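## Task

Take the yellow sponge from the desk and set it on the top of the low shelf beneath the PENDING sign, without shifting that shelf. Every low shelf must still stand upright at the end, and the robot must not topple or finish leaning.

## Robot and tools

ROBOT. A wheeled cart with a pan/tilt head and two arms, left_arm and right_arm. The base drives forward/back and turns but cannot strafe. The cart spans x = -0.35 to 0.07 m and is 0.53 m wide (0.46 m wide above the 0.13 m wheels, front at x = 0.01). Each arm pans about a vertical axis at x = -0.060, y = +0.155 (left) or -0.155 m (right); the shoulder sits 0.03 m outward from it, 0.89 m up. Links: upper arm 0.116, forearm 0.135, hand 0.162 m. The fixed jaw tip reaches about 0.44 m from its pan axis at most and no lower than 0.54 m above the floor. Cameras: head_camera, left_wrist_camera, right_wrist_camera.

FRAMES. Base frame: origin on the floor between the drive wheels, x forward, y left, z up, metres. left_hand and right_hand are the fixed-jaw tips in this frame (a held object sits toward the swinging jaw); they can be off by a few cm. Hand axes: z out along the fingers, y from swinging to fixed jaw. base_odometry is the base frame as it was at scene start, from wheel turns only (slip counts as travel, collisions can turn the robot unseen); heading in rad, left positive, -3.142 to 3.142.

move. Optional keys base, joints, speeds, cameras, blocking. base is one velocity command for the whole base: {"x_m_s", "turn_rad_s", "for_s"}; x_m_s forward (negative back), 0.005 to 0.291 m/s magnitude or 0; turn_rad_s left positive, 0.02 to 1.175 rad/s magnitude or 0; for_s 0.1 to 7.5 s. It is a velocity held for a duration, then stopped, so distance is roughly speed times time (less under 0.6 s of ramp; accel 0.5 m/s2, turns 2 rad/s2). If |x|/0.291 + |turn|/1.175 exceeds 1, both shrink. Tiny moves (under ~5 mm or 0.02 rad) or near-max speeds may fall short; check odometry. joints is one flat dictionary keyed by joint name (head_pan_rad, head_tilt_rad, and for each arm left_arm_/right_arm_ shoulder_pan_rad, shoulder_lift_rad, elbow_flex_rad, wrist_flex_rad, wrist_roll_rad, gripper_rad), each an absolute target angle in radians. Ranges (done tolerance): head_pan -3.2 to 3.2 (±0.02, 0 forward, positive left); head_tilt -0.76 to 1.45 (±0.02, positive down); shoulder_pan -2.006 to 2.149 (±0.02); shoulder_lift -1.836 to 1.772 (±0.1); elbow_flex -1.773 to 1.58 (±0.07); wrist_flex -1.799 to 1.772 (±0.03); wrist_roll -2.816 to 2.978 (±0.02); gripper -0.03 to 1.944 (±0.03). speeds uses the same keys (no grippers), top speed in rad/s from 0.08 to 4.71, this action only; defaults head 1.5, pan 1.4, lift/elbow 2, wrist_flex 1.6, roll 1.3. cameras: list of names or ["all"]; [] none. blocking true (default) waits until all motion rests; false returns in ~0.5 s. An unknown key makes a call invalid; an out-of-range value gets it refused, and then later motion calls in that reply are skipped.

JOINT MEANINGS. Pan: 0 points left arm left, right arm right; positive is clockwise from above; forward is +1.571 (left) and -1.571 (right). With lift, elbow, wrist at 0 the upper arm is up (tilted 0.24 rad out) and forearm and fingers level; positive bends down, and the sum of the three is the fingers' angle below level (1.571 straight down, needing the forearm no more than 0.20 rad above level). Roll -1.522: jaws close across the arm's vertical plane, fixed jaw on the left looking outward; 1.619: fixed jaw on the right; 0.049: closing in that plane. Over furniture with level fingers keep the fixed jaw on the left, since the hand body then sticks up ~0.08 m rather than down. Gripper: 0 shut, ~0.075 m gap at 1, 0.106 m at 1.944. A target below contact squeezes; "off_target" on a gripper means a firm grip. Use -0.03 for thin items.

STOWING. Stowed left_arm: pan -1.75, lift 0.05, elbow 1.35, wrist_flex -1.55, roll -1.52; right_arm same but pan 1.75. Stow in two steps, wrists first then the other three; unstow in the reverse order. Turning in place needs a free radius of 0.44 m; near furniture, turns or reversing can snag and tip the robot.

OTHER TOOLS. wait {seconds 0 to 10, cameras} lets time pass, returning early once running moves finish. stop {cameras} brakes all running motions. zoom_image {camera, region [x0,y0,x1,y1] pixels from top-left, at most 504 by 504} enlarges part of that camera's latest image. finished_scene {scene: current scene number} ends the scene; the goal must hold without the robot. Call nothing more after ending scene 1 in the same reply.

RESULTS. State includes joint_positions, left_hand/right_hand, base_odometry, base_status, joint_status, motor temperatures (per arm, joints in listed order then gripper), and a pictures line naming image order. move reads "done" or the worst status. Statuses: moving, done (base: sent full time, shown as sent for X of Y s), off_target (blocked, load sag or tripped motor), stopped, time_out (after 14 s), not_followed (self-collision check withheld the arm). on_its_own lists uncommanded behaviour. MOTOR HOT appears at 55 °C; at 70 °C a motor shuts off (JOINT FAULT/HAND FAULT, limit_stop_at_motor_heat).

CAUTIONS. Loaded joints sag downward: aim higher by the observed sag. A joint stuck over 0.30 rad off target (jaws 0.09) for ~2 s trips; reset by sending 0.2 rad from the reading, away from the bad target. Set a blocked joint's target to its reading to stop pushing. One hand lifts ~0.4 kg extended, ~0.7 kg within 0.28 m. Avoid speeds near 3 rad/s with a held item, arm-on-arm contact, pulling on things in front (tipping), striking furniture, dropping items from height, and knocking over the shelves. The scene keeps running while you reason, so running moves continue meanwhile.

Each tool is called after "Call:" as a command line: name --argument value for each argument, lists and objects as JSON in quotes; but a table of rows of numbers goes row by row, as --pt "numbers of a row", without its own name.

## Session

Call:
move --joints '{"head_pan_rad": -0.1, "head_tilt_rad": 0.25}' --cameras '["head_camera", "left_wrist_camera", "right_wrist_camera"]'

Call:
move --joints '{"head_pan_rad": -1.0}' --cameras '["head_camera"]'

Call:
move --joints '{"head_pan_rad": -1.9}' --cameras '["head_camera"]'

Call:
move --joints '{"head_pan_rad": -2.8}' --cameras '["head_camera"]'

Call:
move --joints '{"head_pan_rad": 2.6}' --cameras '["head_camera"]'

Call:
move --joints '{"head_pan_rad": 1.7}' --cameras '["head_camera"]'

Call:
move --joints '{"head_pan_rad": 0.8}' --cameras '["head_camera"]'

Scene clock: 0.93 s.
Motor temperatures (°C): left_arm=[30 30 29 30 30 29] | right_arm=[29 27 26 27 29 26]
move: done
base_odometry: x=+0.000 y=+0.000 heading=+0.000
base_status: not commanded
joint_positions: head_pan_rad=-0.091 head_tilt_rad=+0.242 left_arm_shoulder_pan_rad=+0.002 left_arm_shoulder_lift_rad=-1.688 left_arm_elbow_flex_rad=+1.459 left_arm_wrist_flex_rad=+0.984 left_arm_wrist_roll_rad=-0.001 left_arm_gripper_rad=+0.000 right_arm_shoulder_pan_rad=+0.004 right_arm_shoulder_lift_rad=-1.732 right_arm_elbow_flex_rad=+1.485 right_arm_wrist_flex_rad=+1.015 right_arm_wrist_roll_rad=+0.000 right_arm_gripper_rad=+0.000
joint_status: all done
left_hand: x=-0.0597 y=+0.3120 z=+0.8286 quat_wxyz=(+0.397, -0.918, +0.023, +0.009) (m; base frame)
right_hand: x=-0.0607 y=-0.3093 z=+0.8243 quat_wxyz=(+0.009, +0.024, +0.920, -0.391) (m; base frame)
pictures: head_camera, left_wrist_camera, right_wrist_camera
Images, in order (width x height): head_camera 644x476, left_wrist_camera 644x476, right_wrist_camera 644x476.

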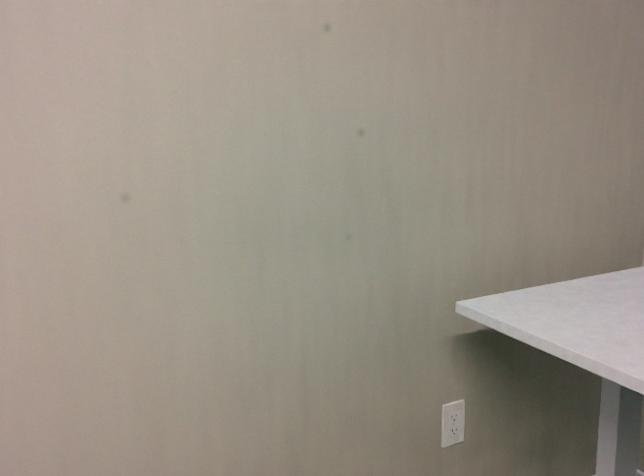

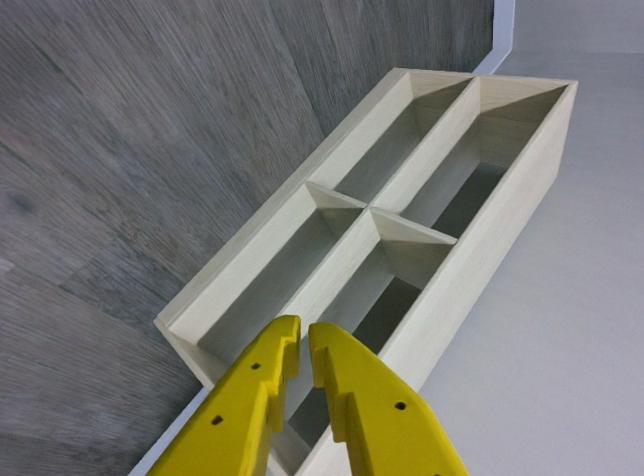

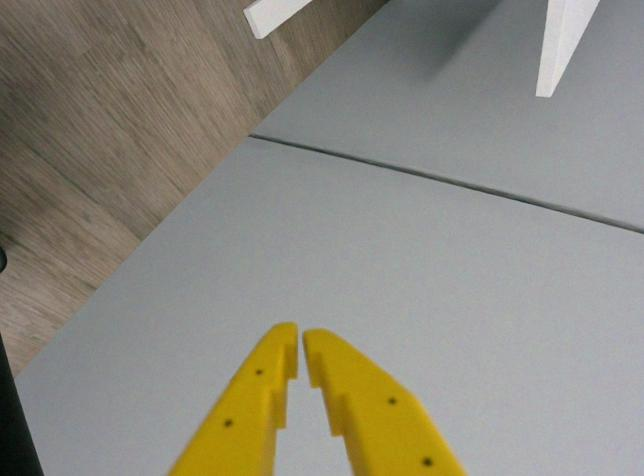

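Scene clock: 2.33 s.
move: done
base_odometry: x=+0.000 y=+0.000 heading=+0.000
base_status: not commanded
joint_positions: head_pan_rad=-0.991 head_tilt_rad=+0.242 left_arm_shoulder_pan_rad=+0.002 left_arm_shoulder_lift_rad=-1.688 left_arm_elbow_flex_rad=+1.459 left_arm_wrist_flex_rad=+0.984 left_arm_wrist_roll_rad=-0.001 left_arm_gripper_rad=+0.000 right_arm_shoulder_pan_rad=+0.004 right_arm_shoulder_lift_rad=-1.732 right_arm_elbow_flex_rad=+1.485 right_arm_wrist_flex_rad=+1.015 right_arm_wrist_roll_rad=+0.000 right_arm_gripper_rad=+0.000
joint_status: all done
left_hand: x=-0.0597 y=+0.3120 z=+0.8286 quat_wxyz=(+0.397, -0.918, +0.023, +0.009) (m; base frame)
right_hand: x=-0.0607 y=-0.3093 z=+0.8243 quat_wxyz=(+0.009, +0.024, +0.920, -0.391) (m; base frame)
pictures: head_camera
Images, in order (width x height): head_camera 644x476.

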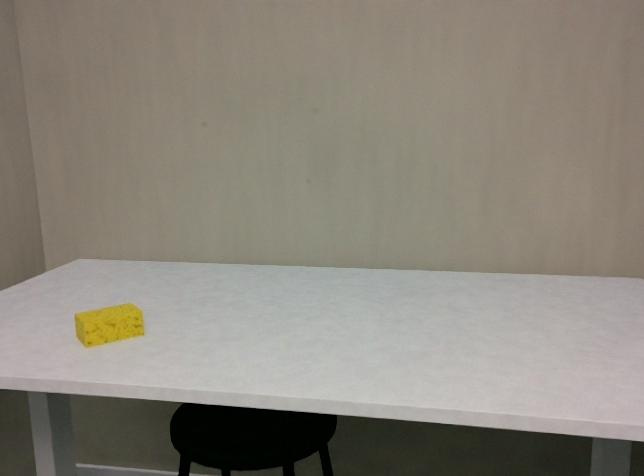

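Scene clock: 3.73 s.
move: done
base_odometry: x=+0.000 y=+0.000 heading=+0.000
base_status: not commanded
joint_positions: head_pan_rad=-1.891 head_tilt_rad=+0.242 left_arm_shoulder_pan_rad=+0.002 left_arm_shoulder_lift_rad=-1.688 left_arm_elbow_flex_rad=+1.459 left_arm_wrist_flex_rad=+0.984 left_arm_wrist_roll_rad=-0.001 left_arm_gripper_rad=+0.000 right_arm_shoulder_pan_rad=+0.004 right_arm_shoulder_lift_rad=-1.732 right_arm_elbow_flex_rad=+1.485 right_arm_wrist_flex_rad=+1.015 right_arm_wrist_roll_rad=+0.000 right_arm_gripper_rad=+0.000
joint_status: all done
left_hand: x=-0.0597 y=+0.3120 z=+0.8286 quat_wxyz=(+0.397, -0.918, +0.023, +0.009) (m; base frame)
right_hand: x=-0.0607 y=-0.3093 z=+0.8243 quat_wxyz=(+0.009, +0.024, +0.920, -0.391) (m; base frame)
pictures: head_camera
Images, in order (width x height): head_camera 644x476.

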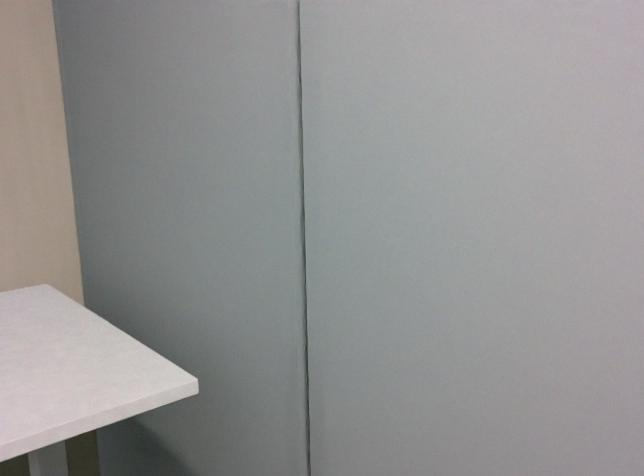

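Scene clock: 5.13 s.
move: done
base_odometry: x=+0.000 y=+0.000 heading=+0.000
base_status: not commanded
joint_positions: head_pan_rad=-2.790 head_tilt_rad=+0.242 left_arm_shoulder_pan_rad=+0.002 left_arm_shoulder_lift_rad=-1.688 left_arm_elbow_flex_rad=+1.459 left_arm_wrist_flex_rad=+0.984 left_arm_wrist_roll_rad=-0.001 left_arm_gripper_rad=+0.000 right_arm_shoulder_pan_rad=+0.004 right_arm_shoulder_lift_rad=-1.732 right_arm_elbow_flex_rad=+1.485 right_arm_wrist_flex_rad=+1.015 right_arm_wrist_roll_rad=+0.000 right_arm_gripper_rad=+0.000
joint_status: all done
left_hand: x=-0.0597 y=+0.3120 z=+0.8286 quat_wxyz=(+0.397, -0.918, +0.023, +0.009) (m; base frame)
right_hand: x=-0.0607 y=-0.3093 z=+0.8243 quat_wxyz=(+0.009, +0.024, +0.920, -0.391) (m; base frame)
pictures: head_camera
Images, in order (width x height): head_camera 644x476.

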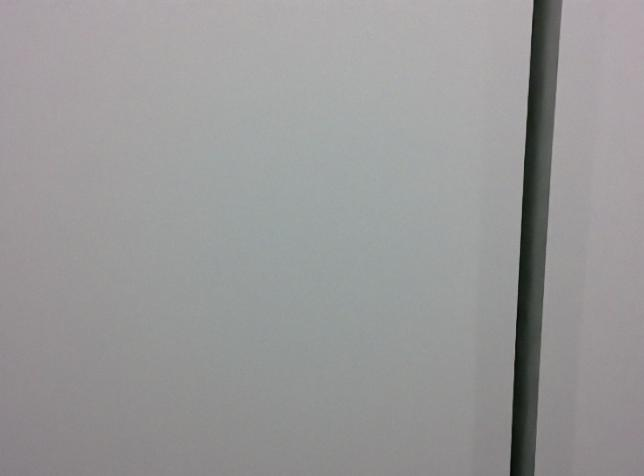

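Scene clock: 9.53 s.
move: done
base_odometry: x=+0.000 y=+0.000 heading=+0.000
base_status: not commanded
joint_positions: head_pan_rad=+2.589 head_tilt_rad=+0.242 left_arm_shoulder_pan_rad=+0.002 left_arm_shoulder_lift_rad=-1.688 left_arm_elbow_flex_rad=+1.459 left_arm_wrist_flex_rad=+0.984 left_arm_wrist_roll_rad=-0.001 left_arm_gripper_rad=+0.000 right_arm_shoulder_pan_rad=+0.004 right_arm_shoulder_lift_rad=-1.732 right_arm_elbow_flex_rad=+1.485 right_arm_wrist_flex_rad=+1.015 right_arm_wrist_roll_rad=+0.000 right_arm_gripper_rad=+0.000
joint_status: all done
left_hand: x=-0.0597 y=+0.3120 z=+0.8286 quat_wxyz=(+0.397, -0.918, +0.023, +0.009) (m; base frame)
right_hand: x=-0.0607 y=-0.3093 z=+0.8243 quat_wxyz=(+0.009, +0.024, +0.920, -0.391) (m; base frame)
pictures: head_camera
Images, in order (width x height): head_camera 644x476.

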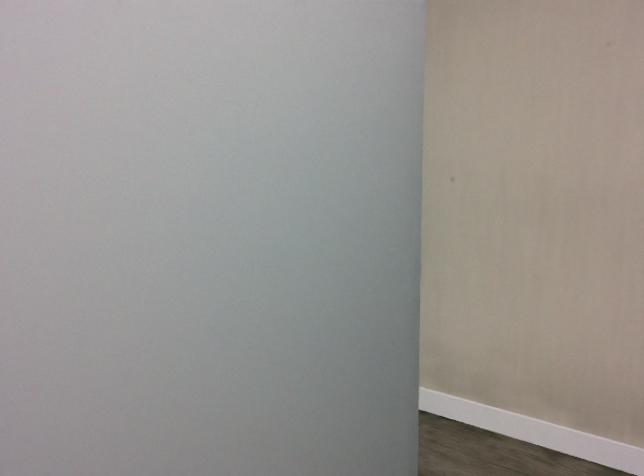

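Scene clock: 10.93 s.
move: done
base_odometry: x=+0.000 y=+0.000 heading=+0.000
base_status: not commanded
joint_positions: head_pan_rad=+1.709 head_tilt_rad=+0.242 left_arm_shoulder_pan_rad=+0.002 left_arm_shoulder_lift_rad=-1.688 left_arm_elbow_flex_rad=+1.459 left_arm_wrist_flex_rad=+0.984 left_arm_wrist_roll_rad=-0.001 left_arm_gripper_rad=+0.000 right_arm_shoulder_pan_rad=+0.004 right_arm_shoulder_lift_rad=-1.732 right_arm_elbow_flex_rad=+1.485 right_arm_wrist_flex_rad=+1.015 right_arm_wrist_roll_rad=+0.000 right_arm_gripper_rad=+0.000
joint_status: all done
left_hand: x=-0.0597 y=+0.3120 z=+0.8286 quat_wxyz=(+0.397, -0.918, +0.023, +0.009) (m; base frame)
right_hand: x=-0.0607 y=-0.3093 z=+0.8243 quat_wxyz=(+0.009, +0.024, +0.920, -0.391) (m; base frame)
pictures: head_camera
Images, in order (width x height): head_camera 644x476.

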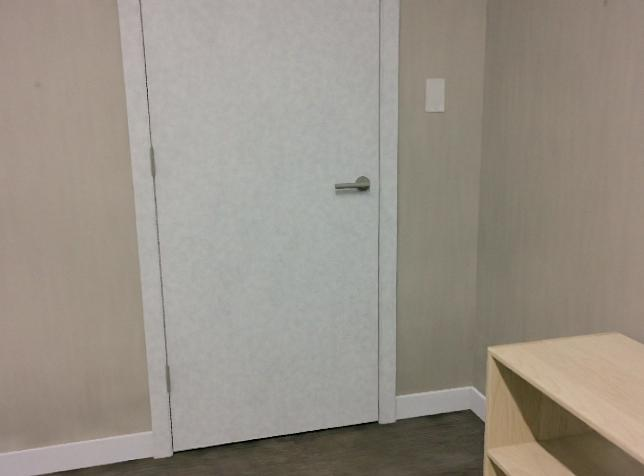

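Scene clock: 12.33 s.
move: done
base_odometry: x=+0.000 y=+0.000 heading=+0.000
base_status: not commanded
joint_positions: head_pan_rad=+0.810 head_tilt_rad=+0.242 left_arm_shoulder_pan_rad=+0.002 left_arm_shoulder_lift_rad=-1.688 left_arm_elbow_flex_rad=+1.459 left_arm_wrist_flex_rad=+0.984 left_arm_wrist_roll_rad=-0.001 left_arm_gripper_rad=+0.000 right_arm_shoulder_pan_rad=+0.004 right_arm_shoulder_lift_rad=-1.732 right_arm_elbow_flex_rad=+1.485 right_arm_wrist_flex_rad=+1.015 right_arm_wrist_roll_rad=+0.000 right_arm_gripper_rad=+0.000
joint_status: all done
left_hand: x=-0.0597 y=+0.3120 z=+0.8286 quat_wxyz=(+0.397, -0.918, +0.023, +0.009) (m; base frame)
right_hand: x=-0.0607 y=-0.3093 z=+0.8243 quat_wxyz=(+0.009, +0.024, +0.920, -0.391) (m; base frame)
pictures: head_camera
Images, in order (width x height): head_camera 644x476.

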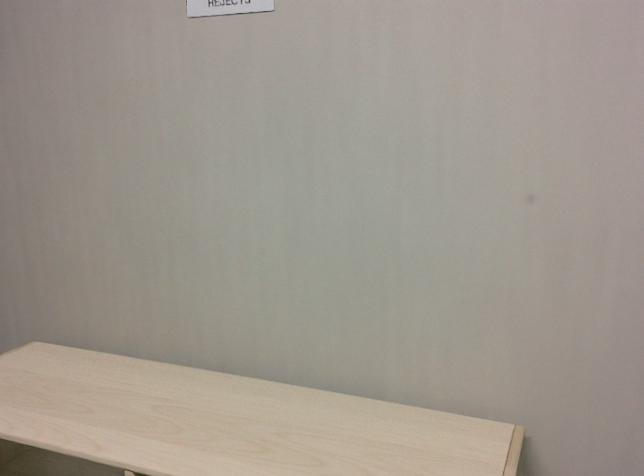

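Call:
move --base '{"turn_rad_s": -0.3, "for_s": 0.82}' --joints '{"head_pan_rad": 0.0, "head_tilt_rad": 0.5}'

Call:
move --base '{"x_m_s": 0.2, "for_s": 2.8}'

Call:
move --base '{"turn_rad_s": -0.5, "for_s": 1.75}' --cameras '["head_camera"]'

Call:
move --joints '{"left_arm_shoulder_pan_rad": 1.8}'

Call:
move --joints '{"left_arm_shoulder_lift_rad": -0.7, "left_arm_elbow_flex_rad": 0.2, "left_arm_wrist_flex_rad": 1.3, "left_arm_wrist_roll_rad": -2.2, "left_arm_gripper_rad": 1.6, "head_tilt_rad": 0.7}' --cameras '["head_camera", "left_wrist_camera"]'

Scene clock: 63.27 s.
move: done
base_odometry: x=+0.000 y=+0.000 heading=-0.250
base_status: done (sent for 0.83 of 0.83 s)
joint_positions: head_pan_rad=+0.009 head_tilt_rad=+0.493 left_arm_shoulder_pan_rad=+0.003 left_arm_shoulder_lift_rad=-1.688 left_arm_elbow_flex_rad=+1.459 left_arm_wrist_flex_rad=+0.984 left_arm_wrist_roll_rad=-0.001 left_arm_gripper_rad=+0.000 right_arm_shoulder_pan_rad=+0.000 right_arm_shoulder_lift_rad=-1.732 right_arm_elbow_flex_rad=+1.485 right_arm_wrist_flex_rad=+1.015 right_arm_wrist_roll_rad=+0.000 right_arm_gripper_rad=+0.000
joint_status: all done
left_hand: x=-0.0595 y=+0.3120 z=+0.8286 quat_wxyz=(+0.397, -0.918, +0.024, +0.009) (m; base frame)
right_hand: x=-0.0599 y=-0.3093 z=+0.8243 quat_wxyz=(+0.010, +0.022, +0.920, -0.391) (m; base frame)
pictures: none

Scene clock: 67.13 s.
move: done
base_odometry: x=+0.542 y=-0.140 heading=-0.251
base_status: done (sent for 2.8 of 2.8 s)
joint_positions: head_pan_rad=+0.009 head_tilt_rad=+0.493 left_arm_shoulder_pan_rad=-0.001 left_arm_shoulder_lift_rad=-1.688 left_arm_elbow_flex_rad=+1.459 left_arm_wrist_flex_rad=+0.984 left_arm_wrist_roll_rad=-0.001 left_arm_gripper_rad=+0.000 right_arm_shoulder_pan_rad=+0.001 right_arm_shoulder_lift_rad=-1.732 right_arm_elbow_flex_rad=+1.485 right_arm_wrist_flex_rad=+1.015 right_arm_wrist_roll_rad=+0.000 right_arm_gripper_rad=+0.000
joint_status: not commanded
left_hand: x=-0.0602 y=+0.3120 z=+0.8286 quat_wxyz=(+0.397, -0.918, +0.022, +0.010) (m; base frame)
right_hand: x=-0.0602 y=-0.3093 z=+0.8243 quat_wxyz=(+0.009, +0.023, +0.920, -0.391) (m; base frame)
pictures: none

Scene clock: 69.57 s.
move: done
base_odometry: x=+0.542 y=-0.139 heading=-1.133
base_status: done (sent for 1.77 of 1.77 s)
joint_positions: head_pan_rad=+0.009 head_tilt_rad=+0.493 left_arm_shoulder_pan_rad=+0.003 left_arm_shoulder_lift_rad=-1.688 left_arm_elbow_flex_rad=+1.459 left_arm_wrist_flex_rad=+0.984 left_arm_wrist_roll_rad=-0.001 left_arm_gripper_rad=+0.000 right_arm_shoulder_pan_rad=+0.003 right_arm_shoulder_lift_rad=-1.732 right_arm_elbow_flex_rad=+1.485 right_arm_wrist_flex_rad=+1.015 right_arm_wrist_roll_rad=+0.000 right_arm_gripper_rad=+0.000
joint_status: not commanded
left_hand: x=-0.0595 y=+0.3120 z=+0.8286 quat_wxyz=(+0.397, -0.918, +0.024, +0.009) (m; base frame)
right_hand: x=-0.0604 y=-0.3093 z=+0.8243 quat_wxyz=(+0.009, +0.024, +0.920, -0.391) (m; base frame)
pictures: head_camera
Images, in order (width x height): head_camera 644x476.

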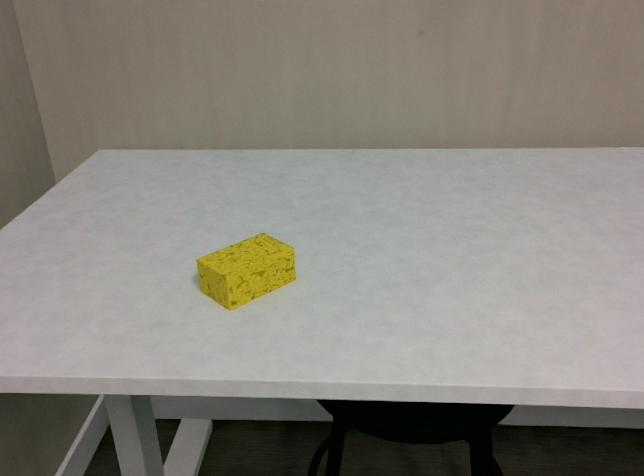

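Scene clock: 71.80 s.
move: done
base_odometry: x=+0.542 y=-0.139 heading=-1.133
base_status: not commanded
joint_positions: head_pan_rad=+0.009 head_tilt_rad=+0.493 left_arm_shoulder_pan_rad=+1.793 left_arm_shoulder_lift_rad=-1.688 left_arm_elbow_flex_rad=+1.459 left_arm_wrist_flex_rad=+0.984 left_arm_wrist_roll_rad=-0.001 left_arm_gripper_rad=+0.000 right_arm_shoulder_pan_rad=+0.004 right_arm_shoulder_lift_rad=-1.732 right_arm_elbow_flex_rad=+1.485 right_arm_wrist_flex_rad=+1.015 right_arm_wrist_roll_rad=+0.000 right_arm_gripper_rad=+0.000
joint_status: all done
left_hand: x=+0.0932 y=+0.1203 z=+0.8286 quat_wxyz=(+0.255, -0.555, +0.731, -0.304) (m; base frame)
right_hand: x=-0.0607 y=-0.3093 z=+0.8243 quat_wxyz=(+0.009, +0.024, +0.920, -0.391) (m; base frame)
pictures: none

Scene clock: 74.27 s.
move: done
base_odometry: x=+0.542 y=-0.139 heading=-1.133
base_status: not commanded
joint_positions: head_pan_rad=+0.009 head_tilt_rad=+0.693 left_arm_shoulder_pan_rad=+1.793 left_arm_shoulder_lift_rad=-0.704 left_arm_elbow_flex_rad=+0.235 left_arm_wrist_flex_rad=+1.298 left_arm_wrist_roll_rad=-2.196 left_arm_gripper_rad=+1.592 right_arm_shoulder_pan_rad=+0.004 right_arm_shoulder_lift_rad=-1.732 right_arm_elbow_flex_rad=+1.485 right_arm_wrist_flex_rad=+1.015 right_arm_wrist_roll_rad=+0.000 right_arm_gripper_rad=+0.000
joint_status: all done
left_hand: x=+0.1450 y=+0.1149 z=+0.9482 quat_wxyz=(+0.353, +0.404, +0.840, +0.081) (m; base frame)
right_hand: x=-0.0607 y=-0.3093 z=+0.8243 quat_wxyz=(+0.009, +0.024, +0.920, -0.391) (m; base frame)
pictures: head_camera, left_wrist_camera
Images, in order (width x height): head_camera 644x476, left_wrist_camera 644x476.

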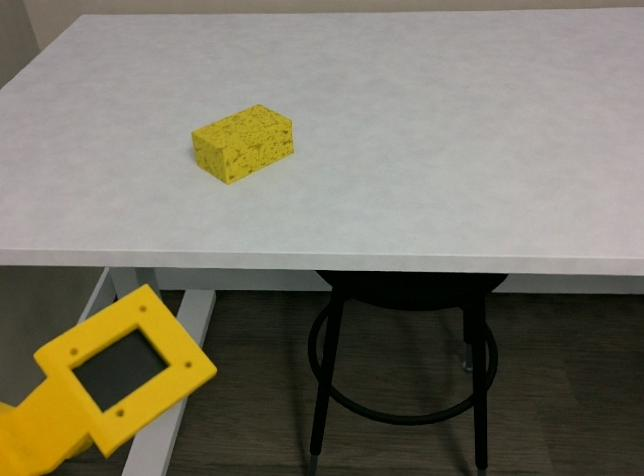

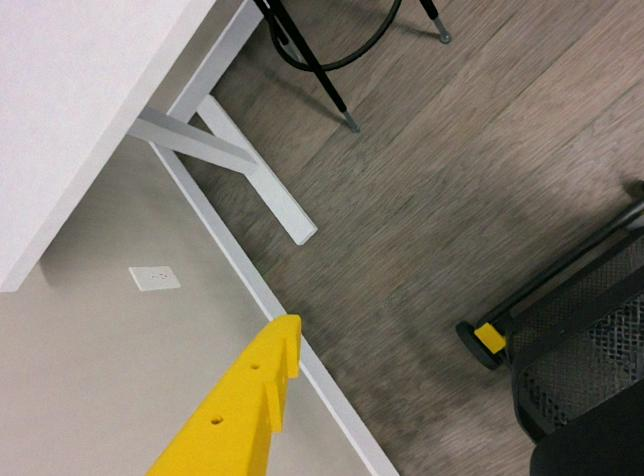

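Call:
move --base '{"x_m_s": 0.15, "for_s": 2.93}' --joints '{"left_arm_shoulder_lift_rad": 0.15, "left_arm_elbow_flex_rad": -0.4, "left_arm_wrist_flex_rad": 1.38, "left_arm_shoulder_pan_rad": 1.67, "left_arm_gripper_rad": 1.7, "head_pan_rad": 0.1, "head_tilt_rad": 0.9}' --cameras '["head_camera"]'

Call:
move --joints '{"left_arm_shoulder_lift_rad": 0.53, "left_arm_elbow_flex_rad": -0.68, "left_arm_wrist_flex_rad": 1.18}' --speeds '{"left_arm_shoulder_lift_rad": 0.3, "left_arm_elbow_flex_rad": 0.3, "left_arm_wrist_flex_rad": 0.3}' --cameras '["head_camera", "left_wrist_camera"]'

Scene clock: 114.63 s.
move: done
base_odometry: x=+0.728 y=-0.539 heading=-1.135
base_status: done (sent for 2.93 of 2.93 s)
joint_positions: head_pan_rad=+0.089 head_tilt_rad=+0.894 left_arm_shoulder_pan_rad=+1.675 left_arm_shoulder_lift_rad=+0.155 left_arm_elbow_flex_rad=-0.368 left_arm_wrist_flex_rad=+1.375 left_arm_wrist_roll_rad=-2.205 left_arm_gripper_rad=+1.692 right_arm_shoulder_pan_rad=+0.000 right_arm_shoulder_lift_rad=-1.732 right_arm_elbow_flex_rad=+1.485 right_arm_wrist_flex_rad=+1.015 right_arm_wrist_roll_rad=+0.000 right_arm_gripper_rad=+0.000
joint_status: all done
left_hand: x=+0.2135 y=+0.1325 z=+0.8889 quat_wxyz=(+0.194, +0.376, +0.904, +0.058) (m; base frame)
right_hand: x=-0.0599 y=-0.3093 z=+0.8243 quat_wxyz=(+0.010, +0.022, +0.920, -0.391) (m; base frame)
pictures: head_camera
Images, in order (width x height): head_camera 644x476.

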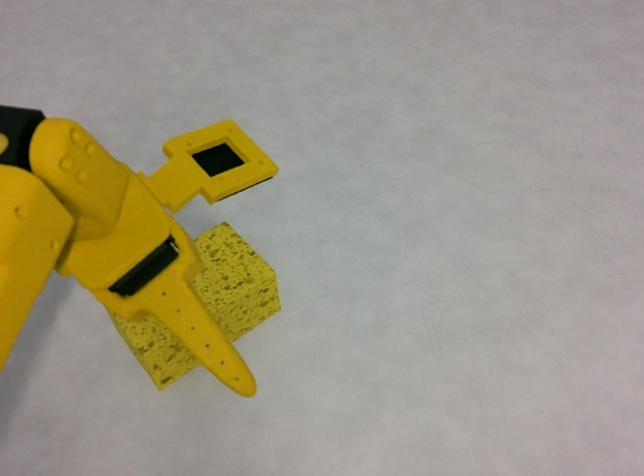

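Scene clock: 116.33 s.
move: done
base_odometry: x=+0.728 y=-0.539 heading=-1.135
base_status: not commanded
joint_positions: head_pan_rad=+0.089 head_tilt_rad=+0.894 left_arm_shoulder_pan_rad=+1.675 left_arm_shoulder_lift_rad=+0.541 left_arm_elbow_flex_rad=-0.645 left_arm_wrist_flex_rad=+1.191 left_arm_wrist_roll_rad=-2.205 left_arm_gripper_rad=+1.692 right_arm_shoulder_pan_rad=+0.000 right_arm_shoulder_lift_rad=-1.732 right_arm_elbow_flex_rad=+1.485 right_arm_wrist_flex_rad=+1.015 right_arm_wrist_roll_rad=+0.000 right_arm_gripper_rad=+0.000
joint_status: all done
left_hand: x=+0.2639 y=+0.1272 z=+0.8556 quat_wxyz=(+0.230, +0.372, +0.896, +0.068) (m; base frame)
right_hand: x=-0.0599 y=-0.3093 z=+0.8243 quat_wxyz=(+0.010, +0.022, +0.920, -0.391) (m; base frame)
pictures: head_camera, left_wrist_camera
Images, in order (width x height): head_camera 644x476, left_wrist_camera 644x476.

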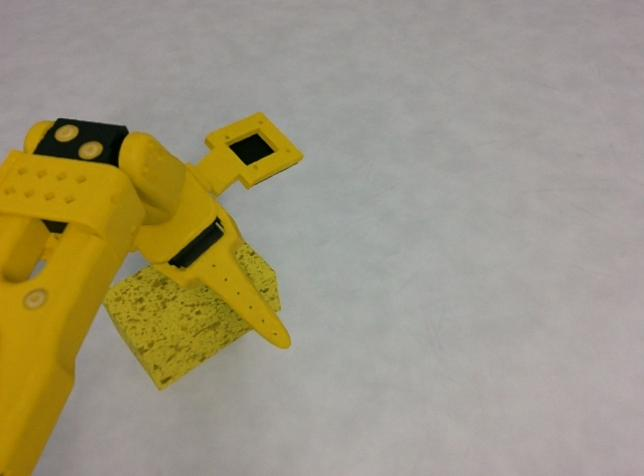

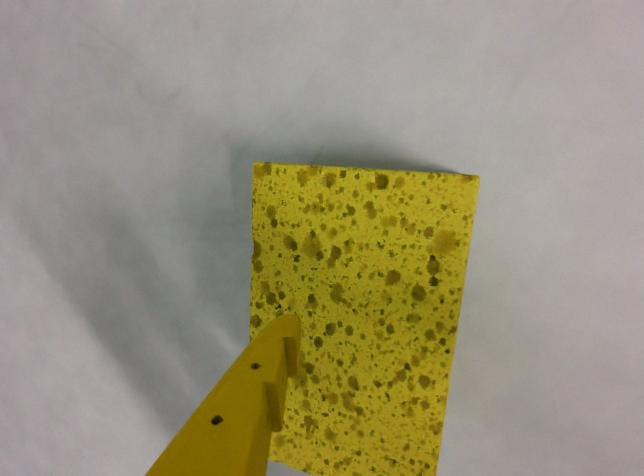

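Call:
move --joints '{"left_arm_shoulder_pan_rad": 1.58}'

Call:
move --joints '{"left_arm_shoulder_lift_rad": 0.67, "left_arm_elbow_flex_rad": -0.75, "left_arm_wrist_flex_rad": 1.16}' --speeds '{"left_arm_shoulder_lift_rad": 0.12, "left_arm_elbow_flex_rad": 0.12, "left_arm_wrist_flex_rad": 0.12}' --cameras '["head_camera", "left_wrist_camera"]'

Scene clock: 132.03 s.
move: done
base_odometry: x=+0.728 y=-0.539 heading=-1.135
base_status: not commanded
joint_positions: head_pan_rad=+0.089 head_tilt_rad=+0.894 left_arm_shoulder_pan_rad=+1.585 left_arm_shoulder_lift_rad=+0.541 left_arm_elbow_flex_rad=-0.645 left_arm_wrist_flex_rad=+1.191 left_arm_wrist_roll_rad=-2.205 left_arm_gripper_rad=+1.692 right_arm_shoulder_pan_rad=+0.000 right_arm_shoulder_lift_rad=-1.732 right_arm_elbow_flex_rad=+1.485 right_arm_wrist_flex_rad=+1.015 right_arm_wrist_roll_rad=+0.000 right_arm_gripper_rad=+0.000
joint_status: all done
left_hand: x=+0.2651 y=+0.1566 z=+0.8556 quat_wxyz=(+0.227, +0.331, +0.912, +0.079) (m; base frame)
right_hand: x=-0.0599 y=-0.3093 z=+0.8243 quat_wxyz=(+0.010, +0.022, +0.920, -0.391) (m; base frame)
pictures: none

Scene clock: 133.63 s.
move: done
base_odometry: x=+0.728 y=-0.539 heading=-1.135
base_status: not commanded
joint_positions: head_pan_rad=+0.089 head_tilt_rad=+0.894 left_arm_shoulder_pan_rad=+1.585 left_arm_shoulder_lift_rad=+0.682 left_arm_elbow_flex_rad=-0.716 left_arm_wrist_flex_rad=+1.169 left_arm_wrist_roll_rad=-2.205 left_arm_gripper_rad=+1.692 right_arm_shoulder_pan_rad=+0.000 right_arm_shoulder_lift_rad=-1.732 right_arm_elbow_flex_rad=+1.485 right_arm_wrist_flex_rad=+1.015 right_arm_wrist_roll_rad=+0.000 right_arm_gripper_rad=+0.000
joint_status: all done
left_hand: x=+0.2699 y=+0.1565 z=+0.8301 quat_wxyz=(+0.204, +0.333, +0.918, +0.071) (m; base frame)
right_hand: x=-0.0599 y=-0.3093 z=+0.8243 quat_wxyz=(+0.010, +0.022, +0.920, -0.391) (m; base frame)
pictures: head_camera, left_wrist_camera
Images, in order (width x height): head_camera 644x476, left_wrist_camera 644x476.

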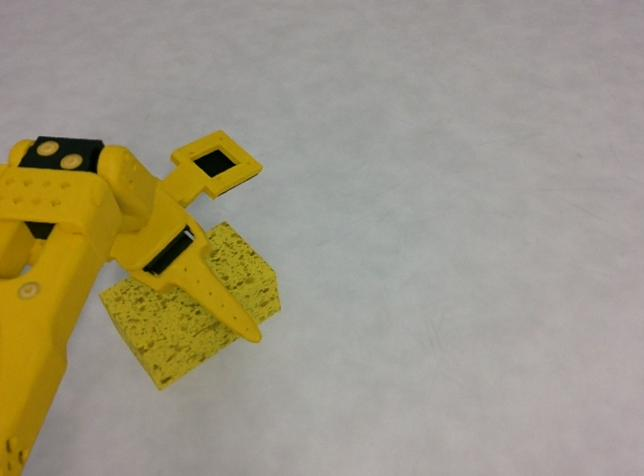

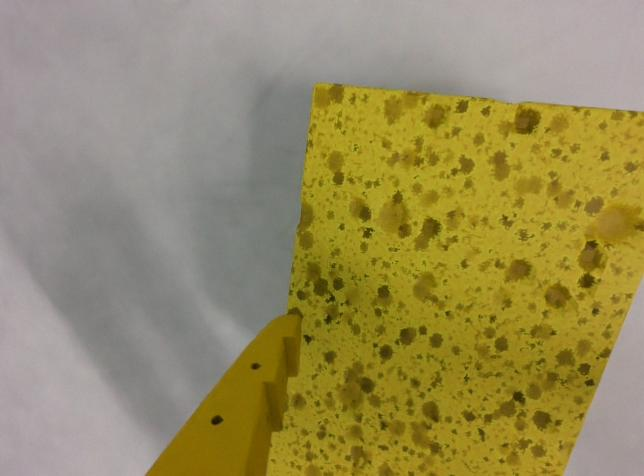

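Call:
move --joints '{"left_arm_shoulder_pan_rad": 1.535}'

Call:
move --joints '{"left_arm_shoulder_lift_rad": 0.8, "left_arm_elbow_flex_rad": -0.81, "left_arm_wrist_flex_rad": 1.14}' --speeds '{"left_arm_shoulder_lift_rad": 0.12, "left_arm_elbow_flex_rad": 0.12, "left_arm_wrist_flex_rad": 0.12}' --cameras '["head_camera", "left_wrist_camera"]'

Scene clock: 143.07 s.
move: done
base_odometry: x=+0.728 y=-0.539 heading=-1.135
base_status: not commanded
joint_positions: head_pan_rad=+0.089 head_tilt_rad=+0.894 left_arm_shoulder_pan_rad=+1.537 left_arm_shoulder_lift_rad=+0.682 left_arm_elbow_flex_rad=-0.716 left_arm_wrist_flex_rad=+1.169 left_arm_wrist_roll_rad=-2.205 left_arm_gripper_rad=+1.692 right_arm_shoulder_pan_rad=+0.000 right_arm_shoulder_lift_rad=-1.732 right_arm_elbow_flex_rad=+1.485 right_arm_wrist_flex_rad=+1.015 right_arm_wrist_roll_rad=+0.000 right_arm_gripper_rad=+0.000
joint_status: all done
left_hand: x=+0.2694 y=+0.1722 z=+0.8301 quat_wxyz=(+0.202, +0.311, +0.925, +0.076) (m; base frame)
right_hand: x=-0.0599 y=-0.3093 z=+0.8243 quat_wxyz=(+0.010, +0.022, +0.920, -0.391) (m; base frame)
pictures: none

Scene clock: 144.57 s.
move: done
base_odometry: x=+0.728 y=-0.539 heading=-1.135
base_status: not commanded
joint_positions: head_pan_rad=+0.089 head_tilt_rad=+0.894 left_arm_shoulder_pan_rad=+1.537 left_arm_shoulder_lift_rad=+0.814 left_arm_elbow_flex_rad=-0.776 left_arm_wrist_flex_rad=+1.148 left_arm_wrist_roll_rad=-2.205 left_arm_gripper_rad=+1.692 right_arm_shoulder_pan_rad=+0.000 right_arm_shoulder_lift_rad=-1.732 right_arm_elbow_flex_rad=+1.485 right_arm_wrist_flex_rad=+1.015 right_arm_wrist_roll_rad=+0.000 right_arm_gripper_rad=+0.000
joint_status: all done
left_hand: x=+0.2708 y=+0.1722 z=+0.8041 quat_wxyz=(+0.179, +0.313, +0.930, +0.067) (m; base frame)
right_hand: x=-0.0599 y=-0.3093 z=+0.8243 quat_wxyz=(+0.010, +0.022, +0.920, -0.391) (m; base frame)
pictures: head_camera, left_wrist_camera
Images, in order (width x height): head_camera 644x476, left_wrist_camera 644x476.

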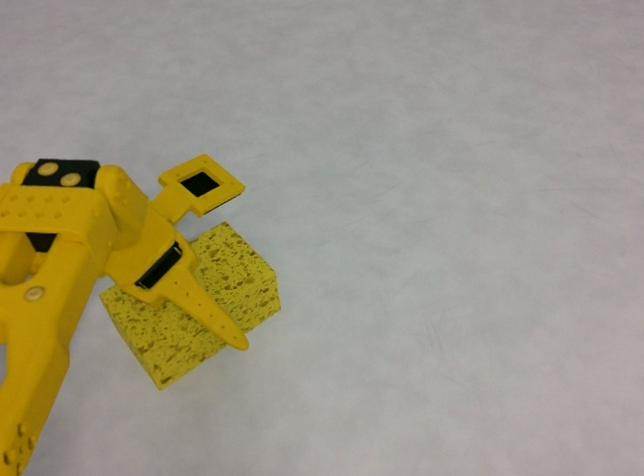

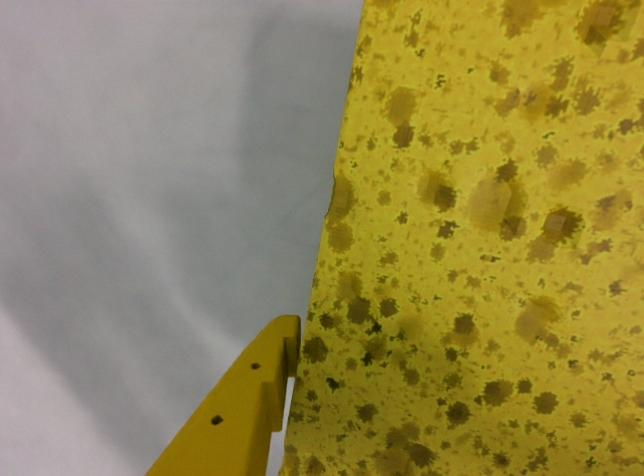

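Call:
move --joints '{"left_arm_shoulder_lift_rad":0.83,"left_arm_gripper_rad":1.2}' --speeds '{"left_arm_shoulder_lift_rad":0.1}'

Call:
move --joints '{"left_arm_gripper_rad":0.9}' --cameras '["left_wrist_camera"]'

Scene clock: 193.87 s.
move: done
base_odometry: x=+0.728 y=-0.539 heading=-1.135
base_status: not commanded
joint_positions: head_pan_rad=+0.089 head_tilt_rad=+0.894 left_arm_shoulder_pan_rad=+1.533 left_arm_shoulder_lift_rad=+0.843 left_arm_elbow_flex_rad=-0.777 left_arm_wrist_flex_rad=+1.148 left_arm_wrist_roll_rad=-2.205 left_arm_gripper_rad=+1.206 right_arm_shoulder_pan_rad=+0.000 right_arm_shoulder_lift_rad=-1.732 right_arm_elbow_flex_rad=+1.485 right_arm_wrist_flex_rad=+1.015 right_arm_wrist_roll_rad=+0.000 right_arm_gripper_rad=+0.000
joint_status: all done
left_hand: x=+0.2682 y=+0.1736 z=+0.7957 quat_wxyz=(+0.166, +0.312, +0.933, +0.063) (m; base frame)
right_hand: x=-0.0599 y=-0.3093 z=+0.8243 quat_wxyz=(+0.010, +0.022, +0.920, -0.391) (m; base frame)
pictures: none

Scene clock: 194.57 s.
move: off_target
base_odometry: x=+0.728 y=-0.539 heading=-1.135
base_status: not commanded
joint_positions: head_pan_rad=+0.089 head_tilt_rad=+0.894 left_arm_shoulder_pan_rad=+1.537 left_arm_shoulder_lift_rad=+0.843 left_arm_elbow_flex_rad=-0.779 left_arm_wrist_flex_rad=+1.148 left_arm_wrist_roll_rad=-2.205 left_arm_gripper_rad=+0.956 right_arm_shoulder_pan_rad=+0.000 right_arm_shoulder_lift_rad=-1.732 right_arm_elbow_flex_rad=+1.485 right_arm_wrist_flex_rad=+1.015 right_arm_wrist_roll_rad=+0.000 right_arm_gripper_rad=+0.000
joint_status: left_arm_gripper_rad off_target (ended at +0.956, target +0.900)
left_hand: x=+0.2685 y=+0.1721 z=+0.7960 quat_wxyz=(+0.167, +0.314, +0.933, +0.063) (m; base frame)
right_hand: x=-0.0599 y=-0.3093 z=+0.8243 quat_wxyz=(+0.010, +0.022, +0.920, -0.391) (m; base frame)
pictures: left_wrist_camera
Images, in order (width x height): left_wrist_camera 644x476.

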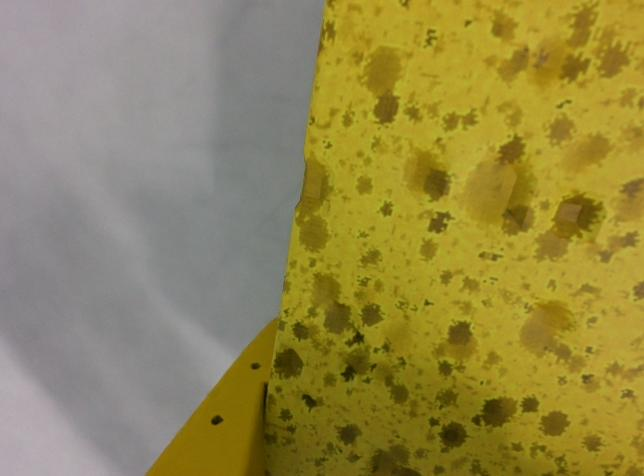

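Gripped. Squeeze slightly more and lift.

Call:
move --joints '{"left_arm_gripper_rad":0.875,"left_arm_shoulder_lift_rad":0.4}' --speeds '{"left_arm_shoulder_lift_rad":0.3}'

Call:
move --joints '{"left_arm_shoulder_lift_rad":-0.3,"left_arm_elbow_flex_rad":0.4,"left_arm_wrist_flex_rad":1.1}' --speeds '{"left_arm_shoulder_lift_rad":0.5,"left_arm_elbow_flex_rad":0.5,"left_arm_wrist_flex_rad":0.3}' --cameras '["head_camera","left_wrist_camera"]'

Scene clock: 202.00 s.
move: off_target
base_odometry: x=+0.728 y=-0.539 heading=-1.135
base_status: not commanded
joint_positions: head_pan_rad=+0.089 head_tilt_rad=+0.894 left_arm_shoulder_pan_rad=+1.539 left_arm_shoulder_lift_rad=+0.465 left_arm_elbow_flex_rad=-0.780 left_arm_wrist_flex_rad=+1.148 left_arm_wrist_roll_rad=-2.205 left_arm_gripper_rad=+0.943 right_arm_shoulder_pan_rad=+0.000 right_arm_shoulder_lift_rad=-1.732 right_arm_elbow_flex_rad=+1.485 right_arm_wrist_flex_rad=+1.015 right_arm_wrist_roll_rad=+0.000 right_arm_gripper_rad=+0.000
joint_status: left_arm_gripper_rad off_target (ended at +0.943, target +0.875); the others done
left_hand: x=+0.2838 y=+0.1721 z=+0.9132 quat_wxyz=(+0.338, +0.298, +0.884, +0.126) (m; base frame)
right_hand: x=-0.0599 y=-0.3093 z=+0.8243 quat_wxyz=(+0.010, +0.022, +0.920, -0.391) (m; base frame)
pictures: none

Scene clock: 204.90 s.
move: done
base_odometry: x=+0.728 y=-0.539 heading=-1.135
base_status: not commanded
joint_positions: head_pan_rad=+0.089 head_tilt_rad=+0.894 left_arm_shoulder_pan_rad=+1.539 left_arm_shoulder_lift_rad=-0.260 left_arm_elbow_flex_rad=+0.404 left_arm_wrist_flex_rad=+1.109 left_arm_wrist_roll_rad=-2.205 left_arm_gripper_rad=+0.943 right_arm_shoulder_pan_rad=+0.000 right_arm_shoulder_lift_rad=-1.732 right_arm_elbow_flex_rad=+1.485 right_arm_wrist_flex_rad=+1.015 right_arm_wrist_roll_rad=+0.000 right_arm_gripper_rad=+0.000
joint_status: all done
left_hand: x=+0.1571 y=+0.1681 z=+0.8448 quat_wxyz=(+0.148, +0.316, +0.936, +0.055) (m; base frame)
right_hand: x=-0.0599 y=-0.3093 z=+0.8243 quat_wxyz=(+0.010, +0.022, +0.920, -0.391) (m; base frame)
pictures: head_camera, left_wrist_camera
Images, in order (width x height): head_camera 644x476, left_wrist_camera 644x476.

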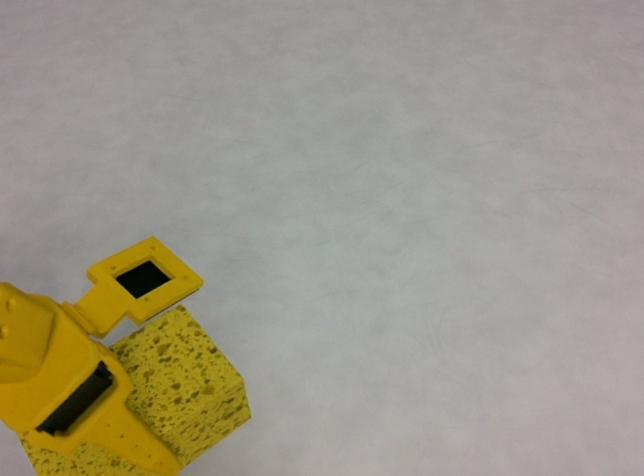

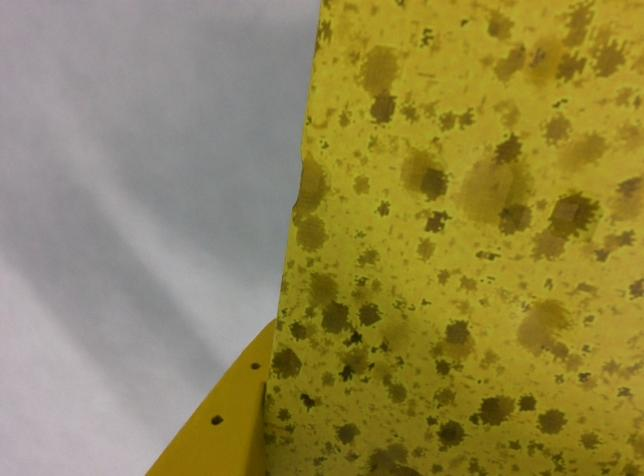

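Call:
move --base '{"x_m_s":-0.2,"for_s":2.2}' --joints '{"right_arm_wrist_flex_rad":-1.55,"right_arm_wrist_roll_rad":-1.52,"head_pan_rad":0,"head_tilt_rad":0.45}'

Call:
move --base '{"turn_rad_s":-0.7,"for_s":3.97}' --joints '{"right_arm_shoulder_pan_rad":1.75,"right_arm_shoulder_lift_rad":0.05,"right_arm_elbow_flex_rad":1.35}' --cameras '["head_camera"]'

Scene clock: 223.47 s.
move: done
base_odometry: x=+0.542 y=-0.140 heading=-1.131
base_status: done (sent for 2.2 of 2.2 s)
joint_positions: head_pan_rad=+0.009 head_tilt_rad=+0.462 left_arm_shoulder_pan_rad=+1.539 left_arm_shoulder_lift_rad=-0.262 left_arm_elbow_flex_rad=+0.404 left_arm_wrist_flex_rad=+1.108 left_arm_wrist_roll_rad=-2.205 left_arm_gripper_rad=+0.943 right_arm_shoulder_pan_rad=+0.001 right_arm_shoulder_lift_rad=-1.742 right_arm_elbow_flex_rad=+1.485 right_arm_wrist_flex_rad=-1.546 right_arm_wrist_roll_rad=-1.511 right_arm_gripper_rad=+0.000
joint_status: all done
left_hand: x=+0.1574 y=+0.1681 z=+0.8452 quat_wxyz=(+0.150, +0.316, +0.935, +0.056) (m; base frame)
right_hand: x=-0.0523 y=-0.1623 z=+1.0980 quat_wxyz=(+0.698, -0.081, -0.082, -0.707) (m; base frame)
pictures: none

Scene clock: 228.17 s.
move: done
base_odometry: x=+0.542 y=-0.139 heading=+2.374
base_status: done (sent for 3.97 of 3.97 s)
joint_positions: head_pan_rad=+0.009 head_tilt_rad=+0.462 left_arm_shoulder_pan_rad=+1.540 left_arm_shoulder_lift_rad=-0.262 left_arm_elbow_flex_rad=+0.404 left_arm_wrist_flex_rad=+1.108 left_arm_wrist_roll_rad=-2.205 left_arm_gripper_rad=+0.943 right_arm_shoulder_pan_rad=+1.748 right_arm_shoulder_lift_rad=+0.050 right_arm_elbow_flex_rad=+1.373 right_arm_wrist_flex_rad=-1.542 right_arm_wrist_roll_rad=-1.511 right_arm_gripper_rad=+0.000
joint_status: all done
left_hand: x=+0.1575 y=+0.1677 z=+0.8452 quat_wxyz=(+0.150, +0.316, +0.935, +0.056) (m; base frame)
right_hand: x=-0.3059 y=-0.1187 z=+0.8910 quat_wxyz=(-0.070, +0.662, -0.055, -0.744) (m; base frame)
pictures: head_camera
Images, in order (width x height): head_camera 644x476.

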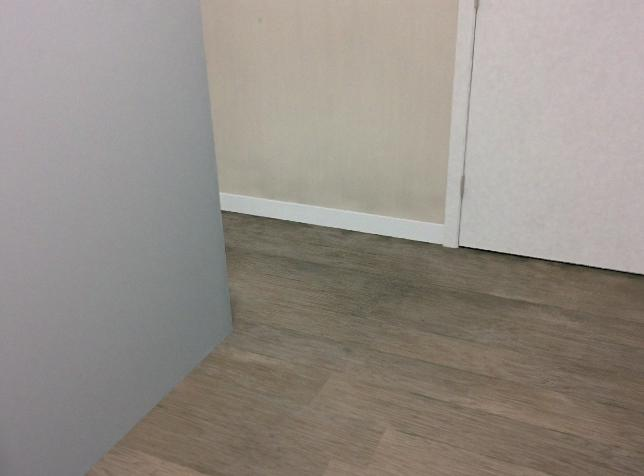

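Call:
move --base '{"turn_rad_s":-0.2,"for_s":0.4}'

Call:
move --base '{"x_m_s":0.27,"for_s":2.8}'

Call:
move --base '{"turn_rad_s":-0.4,"for_s":0.55}' --cameras '["head_camera"]'

Scene clock: 242.97 s.
move: done
base_odometry: x=+0.542 y=-0.139 heading=+2.294
base_status: done (sent for 0.4 of 0.4 s)
joint_positions: head_pan_rad=+0.009 head_tilt_rad=+0.462 left_arm_shoulder_pan_rad=+1.534 left_arm_shoulder_lift_rad=-0.262 left_arm_elbow_flex_rad=+0.404 left_arm_wrist_flex_rad=+1.108 left_arm_wrist_roll_rad=-2.205 left_arm_gripper_rad=+0.943 right_arm_shoulder_pan_rad=+1.747 right_arm_shoulder_lift_rad=+0.050 right_arm_elbow_flex_rad=+1.373 right_arm_wrist_flex_rad=-1.542 right_arm_wrist_roll_rad=-1.511 right_arm_gripper_rad=+0.000
joint_status: not commanded
left_hand: x=+0.1574 y=+0.1691 z=+0.8452 quat_wxyz=(+0.149, +0.313, +0.936, +0.056) (m; base frame)
right_hand: x=-0.3059 y=-0.1191 z=+0.8910 quat_wxyz=(-0.070, +0.662, -0.055, -0.744) (m; base frame)
pictures: none

Scene clock: 246.83 s.
move: done
base_odometry: x=+0.041 y=+0.428 heading=+2.293
base_status: done (sent for 2.8 of 2.8 s)
joint_positions: head_pan_rad=+0.009 head_tilt_rad=+0.462 left_arm_shoulder_pan_rad=+1.534 left_arm_shoulder_lift_rad=-0.262 left_arm_elbow_flex_rad=+0.404 left_arm_wrist_flex_rad=+1.108 left_arm_wrist_roll_rad=-2.205 left_arm_gripper_rad=+0.943 right_arm_shoulder_pan_rad=+1.745 right_arm_shoulder_lift_rad=+0.050 right_arm_elbow_flex_rad=+1.373 right_arm_wrist_flex_rad=-1.542 right_arm_wrist_roll_rad=-1.511 right_arm_gripper_rad=+0.000
joint_status: not commanded
left_hand: x=+0.1574 y=+0.1691 z=+0.8452 quat_wxyz=(+0.149, +0.313, +0.936, +0.056) (m; base frame)
right_hand: x=-0.3060 y=-0.1195 z=+0.8910 quat_wxyz=(-0.069, +0.662, -0.054, -0.745) (m; base frame)
pictures: none

Scene clock: 248.07 s.
move: done
base_odometry: x=+0.041 y=+0.428 heading=+2.065
base_status: done (sent for 0.57 of 0.57 s)
joint_positions: head_pan_rad=+0.009 head_tilt_rad=+0.462 left_arm_shoulder_pan_rad=+1.537 left_arm_shoulder_lift_rad=-0.262 left_arm_elbow_flex_rad=+0.404 left_arm_wrist_flex_rad=+1.108 left_arm_wrist_roll_rad=-2.205 left_arm_gripper_rad=+0.943 right_arm_shoulder_pan_rad=+1.744 right_arm_shoulder_lift_rad=+0.050 right_arm_elbow_flex_rad=+1.373 right_arm_wrist_flex_rad=-1.542 right_arm_wrist_roll_rad=-1.511 right_arm_gripper_rad=+0.000
joint_status: not commanded
left_hand: x=+0.1574 y=+0.1684 z=+0.8452 quat_wxyz=(+0.149, +0.315, +0.936, +0.056) (m; base frame)
right_hand: x=-0.3060 y=-0.1199 z=+0.8910 quat_wxyz=(-0.069, +0.662, -0.054, -0.745) (m; base frame)
pictures: head_camera
Images, in order (width x height): head_camera 644x476.

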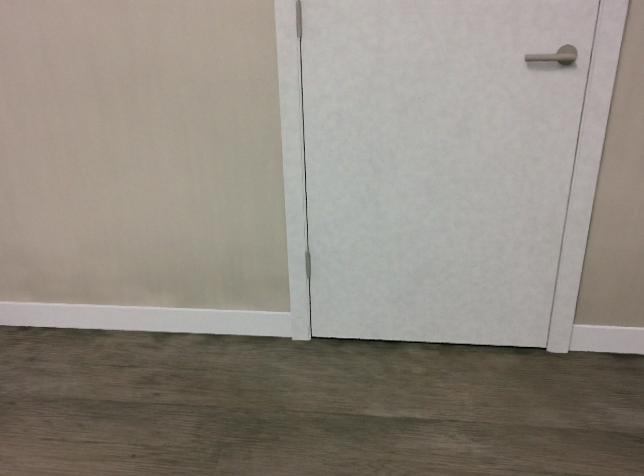

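Call:
move --base '{"x_m_s":0.26,"for_s":4.42}'

Call:
move --base '{"turn_rad_s":0.6,"for_s":2.5}' --joints '{"head_tilt_rad":0.2}' --cameras '["head_camera"]'

Scene clock: 261.40 s.
move: done
base_odometry: x=-0.508 y=+1.441 heading=+2.068
base_status: done (sent for 4.43 of 4.43 s)
joint_positions: head_pan_rad=+0.009 head_tilt_rad=+0.462 left_arm_shoulder_pan_rad=+1.537 left_arm_shoulder_lift_rad=-0.262 left_arm_elbow_flex_rad=+0.404 left_arm_wrist_flex_rad=+1.108 left_arm_wrist_roll_rad=-2.205 left_arm_gripper_rad=+0.943 right_arm_shoulder_pan_rad=+1.741 right_arm_shoulder_lift_rad=+0.050 right_arm_elbow_flex_rad=+1.373 right_arm_wrist_flex_rad=-1.542 right_arm_wrist_roll_rad=-1.511 right_arm_gripper_rad=+0.000
joint_status: not commanded
left_hand: x=+0.1574 y=+0.1684 z=+0.8452 quat_wxyz=(+0.149, +0.315, +0.936, +0.056) (m; base frame)
right_hand: x=-0.3061 y=-0.1206 z=+0.8910 quat_wxyz=(-0.068, +0.662, -0.053, -0.745) (m; base frame)
pictures: none

Scene clock: 264.60 s.
move: done
base_odometry: x=-0.508 y=+1.441 heading=-2.717
base_status: done (sent for 2.5 of 2.5 s)
joint_positions: head_pan_rad=+0.009 head_tilt_rad=+0.212 left_arm_shoulder_pan_rad=+1.531 left_arm_shoulder_lift_rad=-0.262 left_arm_elbow_flex_rad=+0.404 left_arm_wrist_flex_rad=+1.108 left_arm_wrist_roll_rad=-2.205 left_arm_gripper_rad=+0.942 right_arm_shoulder_pan_rad=+1.742 right_arm_shoulder_lift_rad=+0.050 right_arm_elbow_flex_rad=+1.373 right_arm_wrist_flex_rad=-1.542 right_arm_wrist_roll_rad=-1.511 right_arm_gripper_rad=+0.000
joint_status: all done
left_hand: x=+0.1573 y=+0.1697 z=+0.8452 quat_wxyz=(+0.149, +0.312, +0.937, +0.056) (m; base frame)
right_hand: x=-0.3061 y=-0.1203 z=+0.8910 quat_wxyz=(-0.068, +0.662, -0.053, -0.745) (m; base frame)
pictures: head_camera
Images, in order (width x height): head_camera 644x476.

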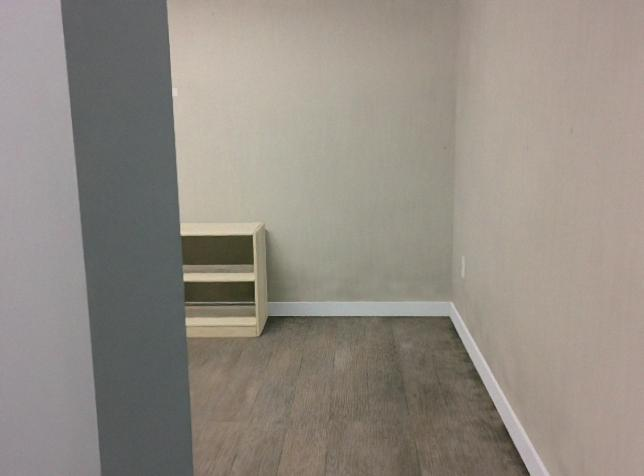

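Call:
move --base '{"x_m_s":0.26,"for_s":4.0}' --joints '{"head_pan_rad":0.5,"head_tilt_rad":0.05}' --cameras '["head_camera"]'

Scene clock: 277.57 s.
move: done
base_odometry: x=-1.456 y=+1.013 heading=-2.717
base_status: done (sent for 4 of 4 s)
joint_positions: head_pan_rad=+0.489 head_tilt_rad=+0.061 left_arm_shoulder_pan_rad=+1.531 left_arm_shoulder_lift_rad=-0.262 left_arm_elbow_flex_rad=+0.404 left_arm_wrist_flex_rad=+1.108 left_arm_wrist_roll_rad=-2.205 left_arm_gripper_rad=+0.942 right_arm_shoulder_pan_rad=+1.742 right_arm_shoulder_lift_rad=+0.050 right_arm_elbow_flex_rad=+1.372 right_arm_wrist_flex_rad=-1.542 right_arm_wrist_roll_rad=-1.511 right_arm_gripper_rad=+0.000
joint_status: all done
left_hand: x=+0.1573 y=+0.1697 z=+0.8452 quat_wxyz=(+0.149, +0.312, +0.937, +0.056) (m; base frame)
right_hand: x=-0.3063 y=-0.1202 z=+0.8913 quat_wxyz=(-0.068, +0.661, -0.053, -0.745) (m; base frame)
pictures: head_camera
Images, in order (width x height): head_camera 644x476.

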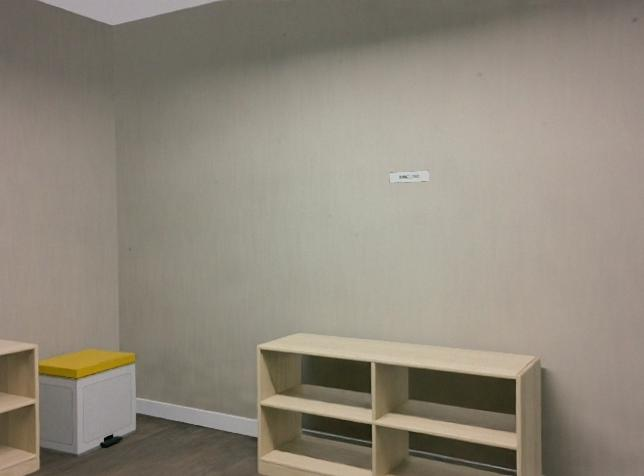

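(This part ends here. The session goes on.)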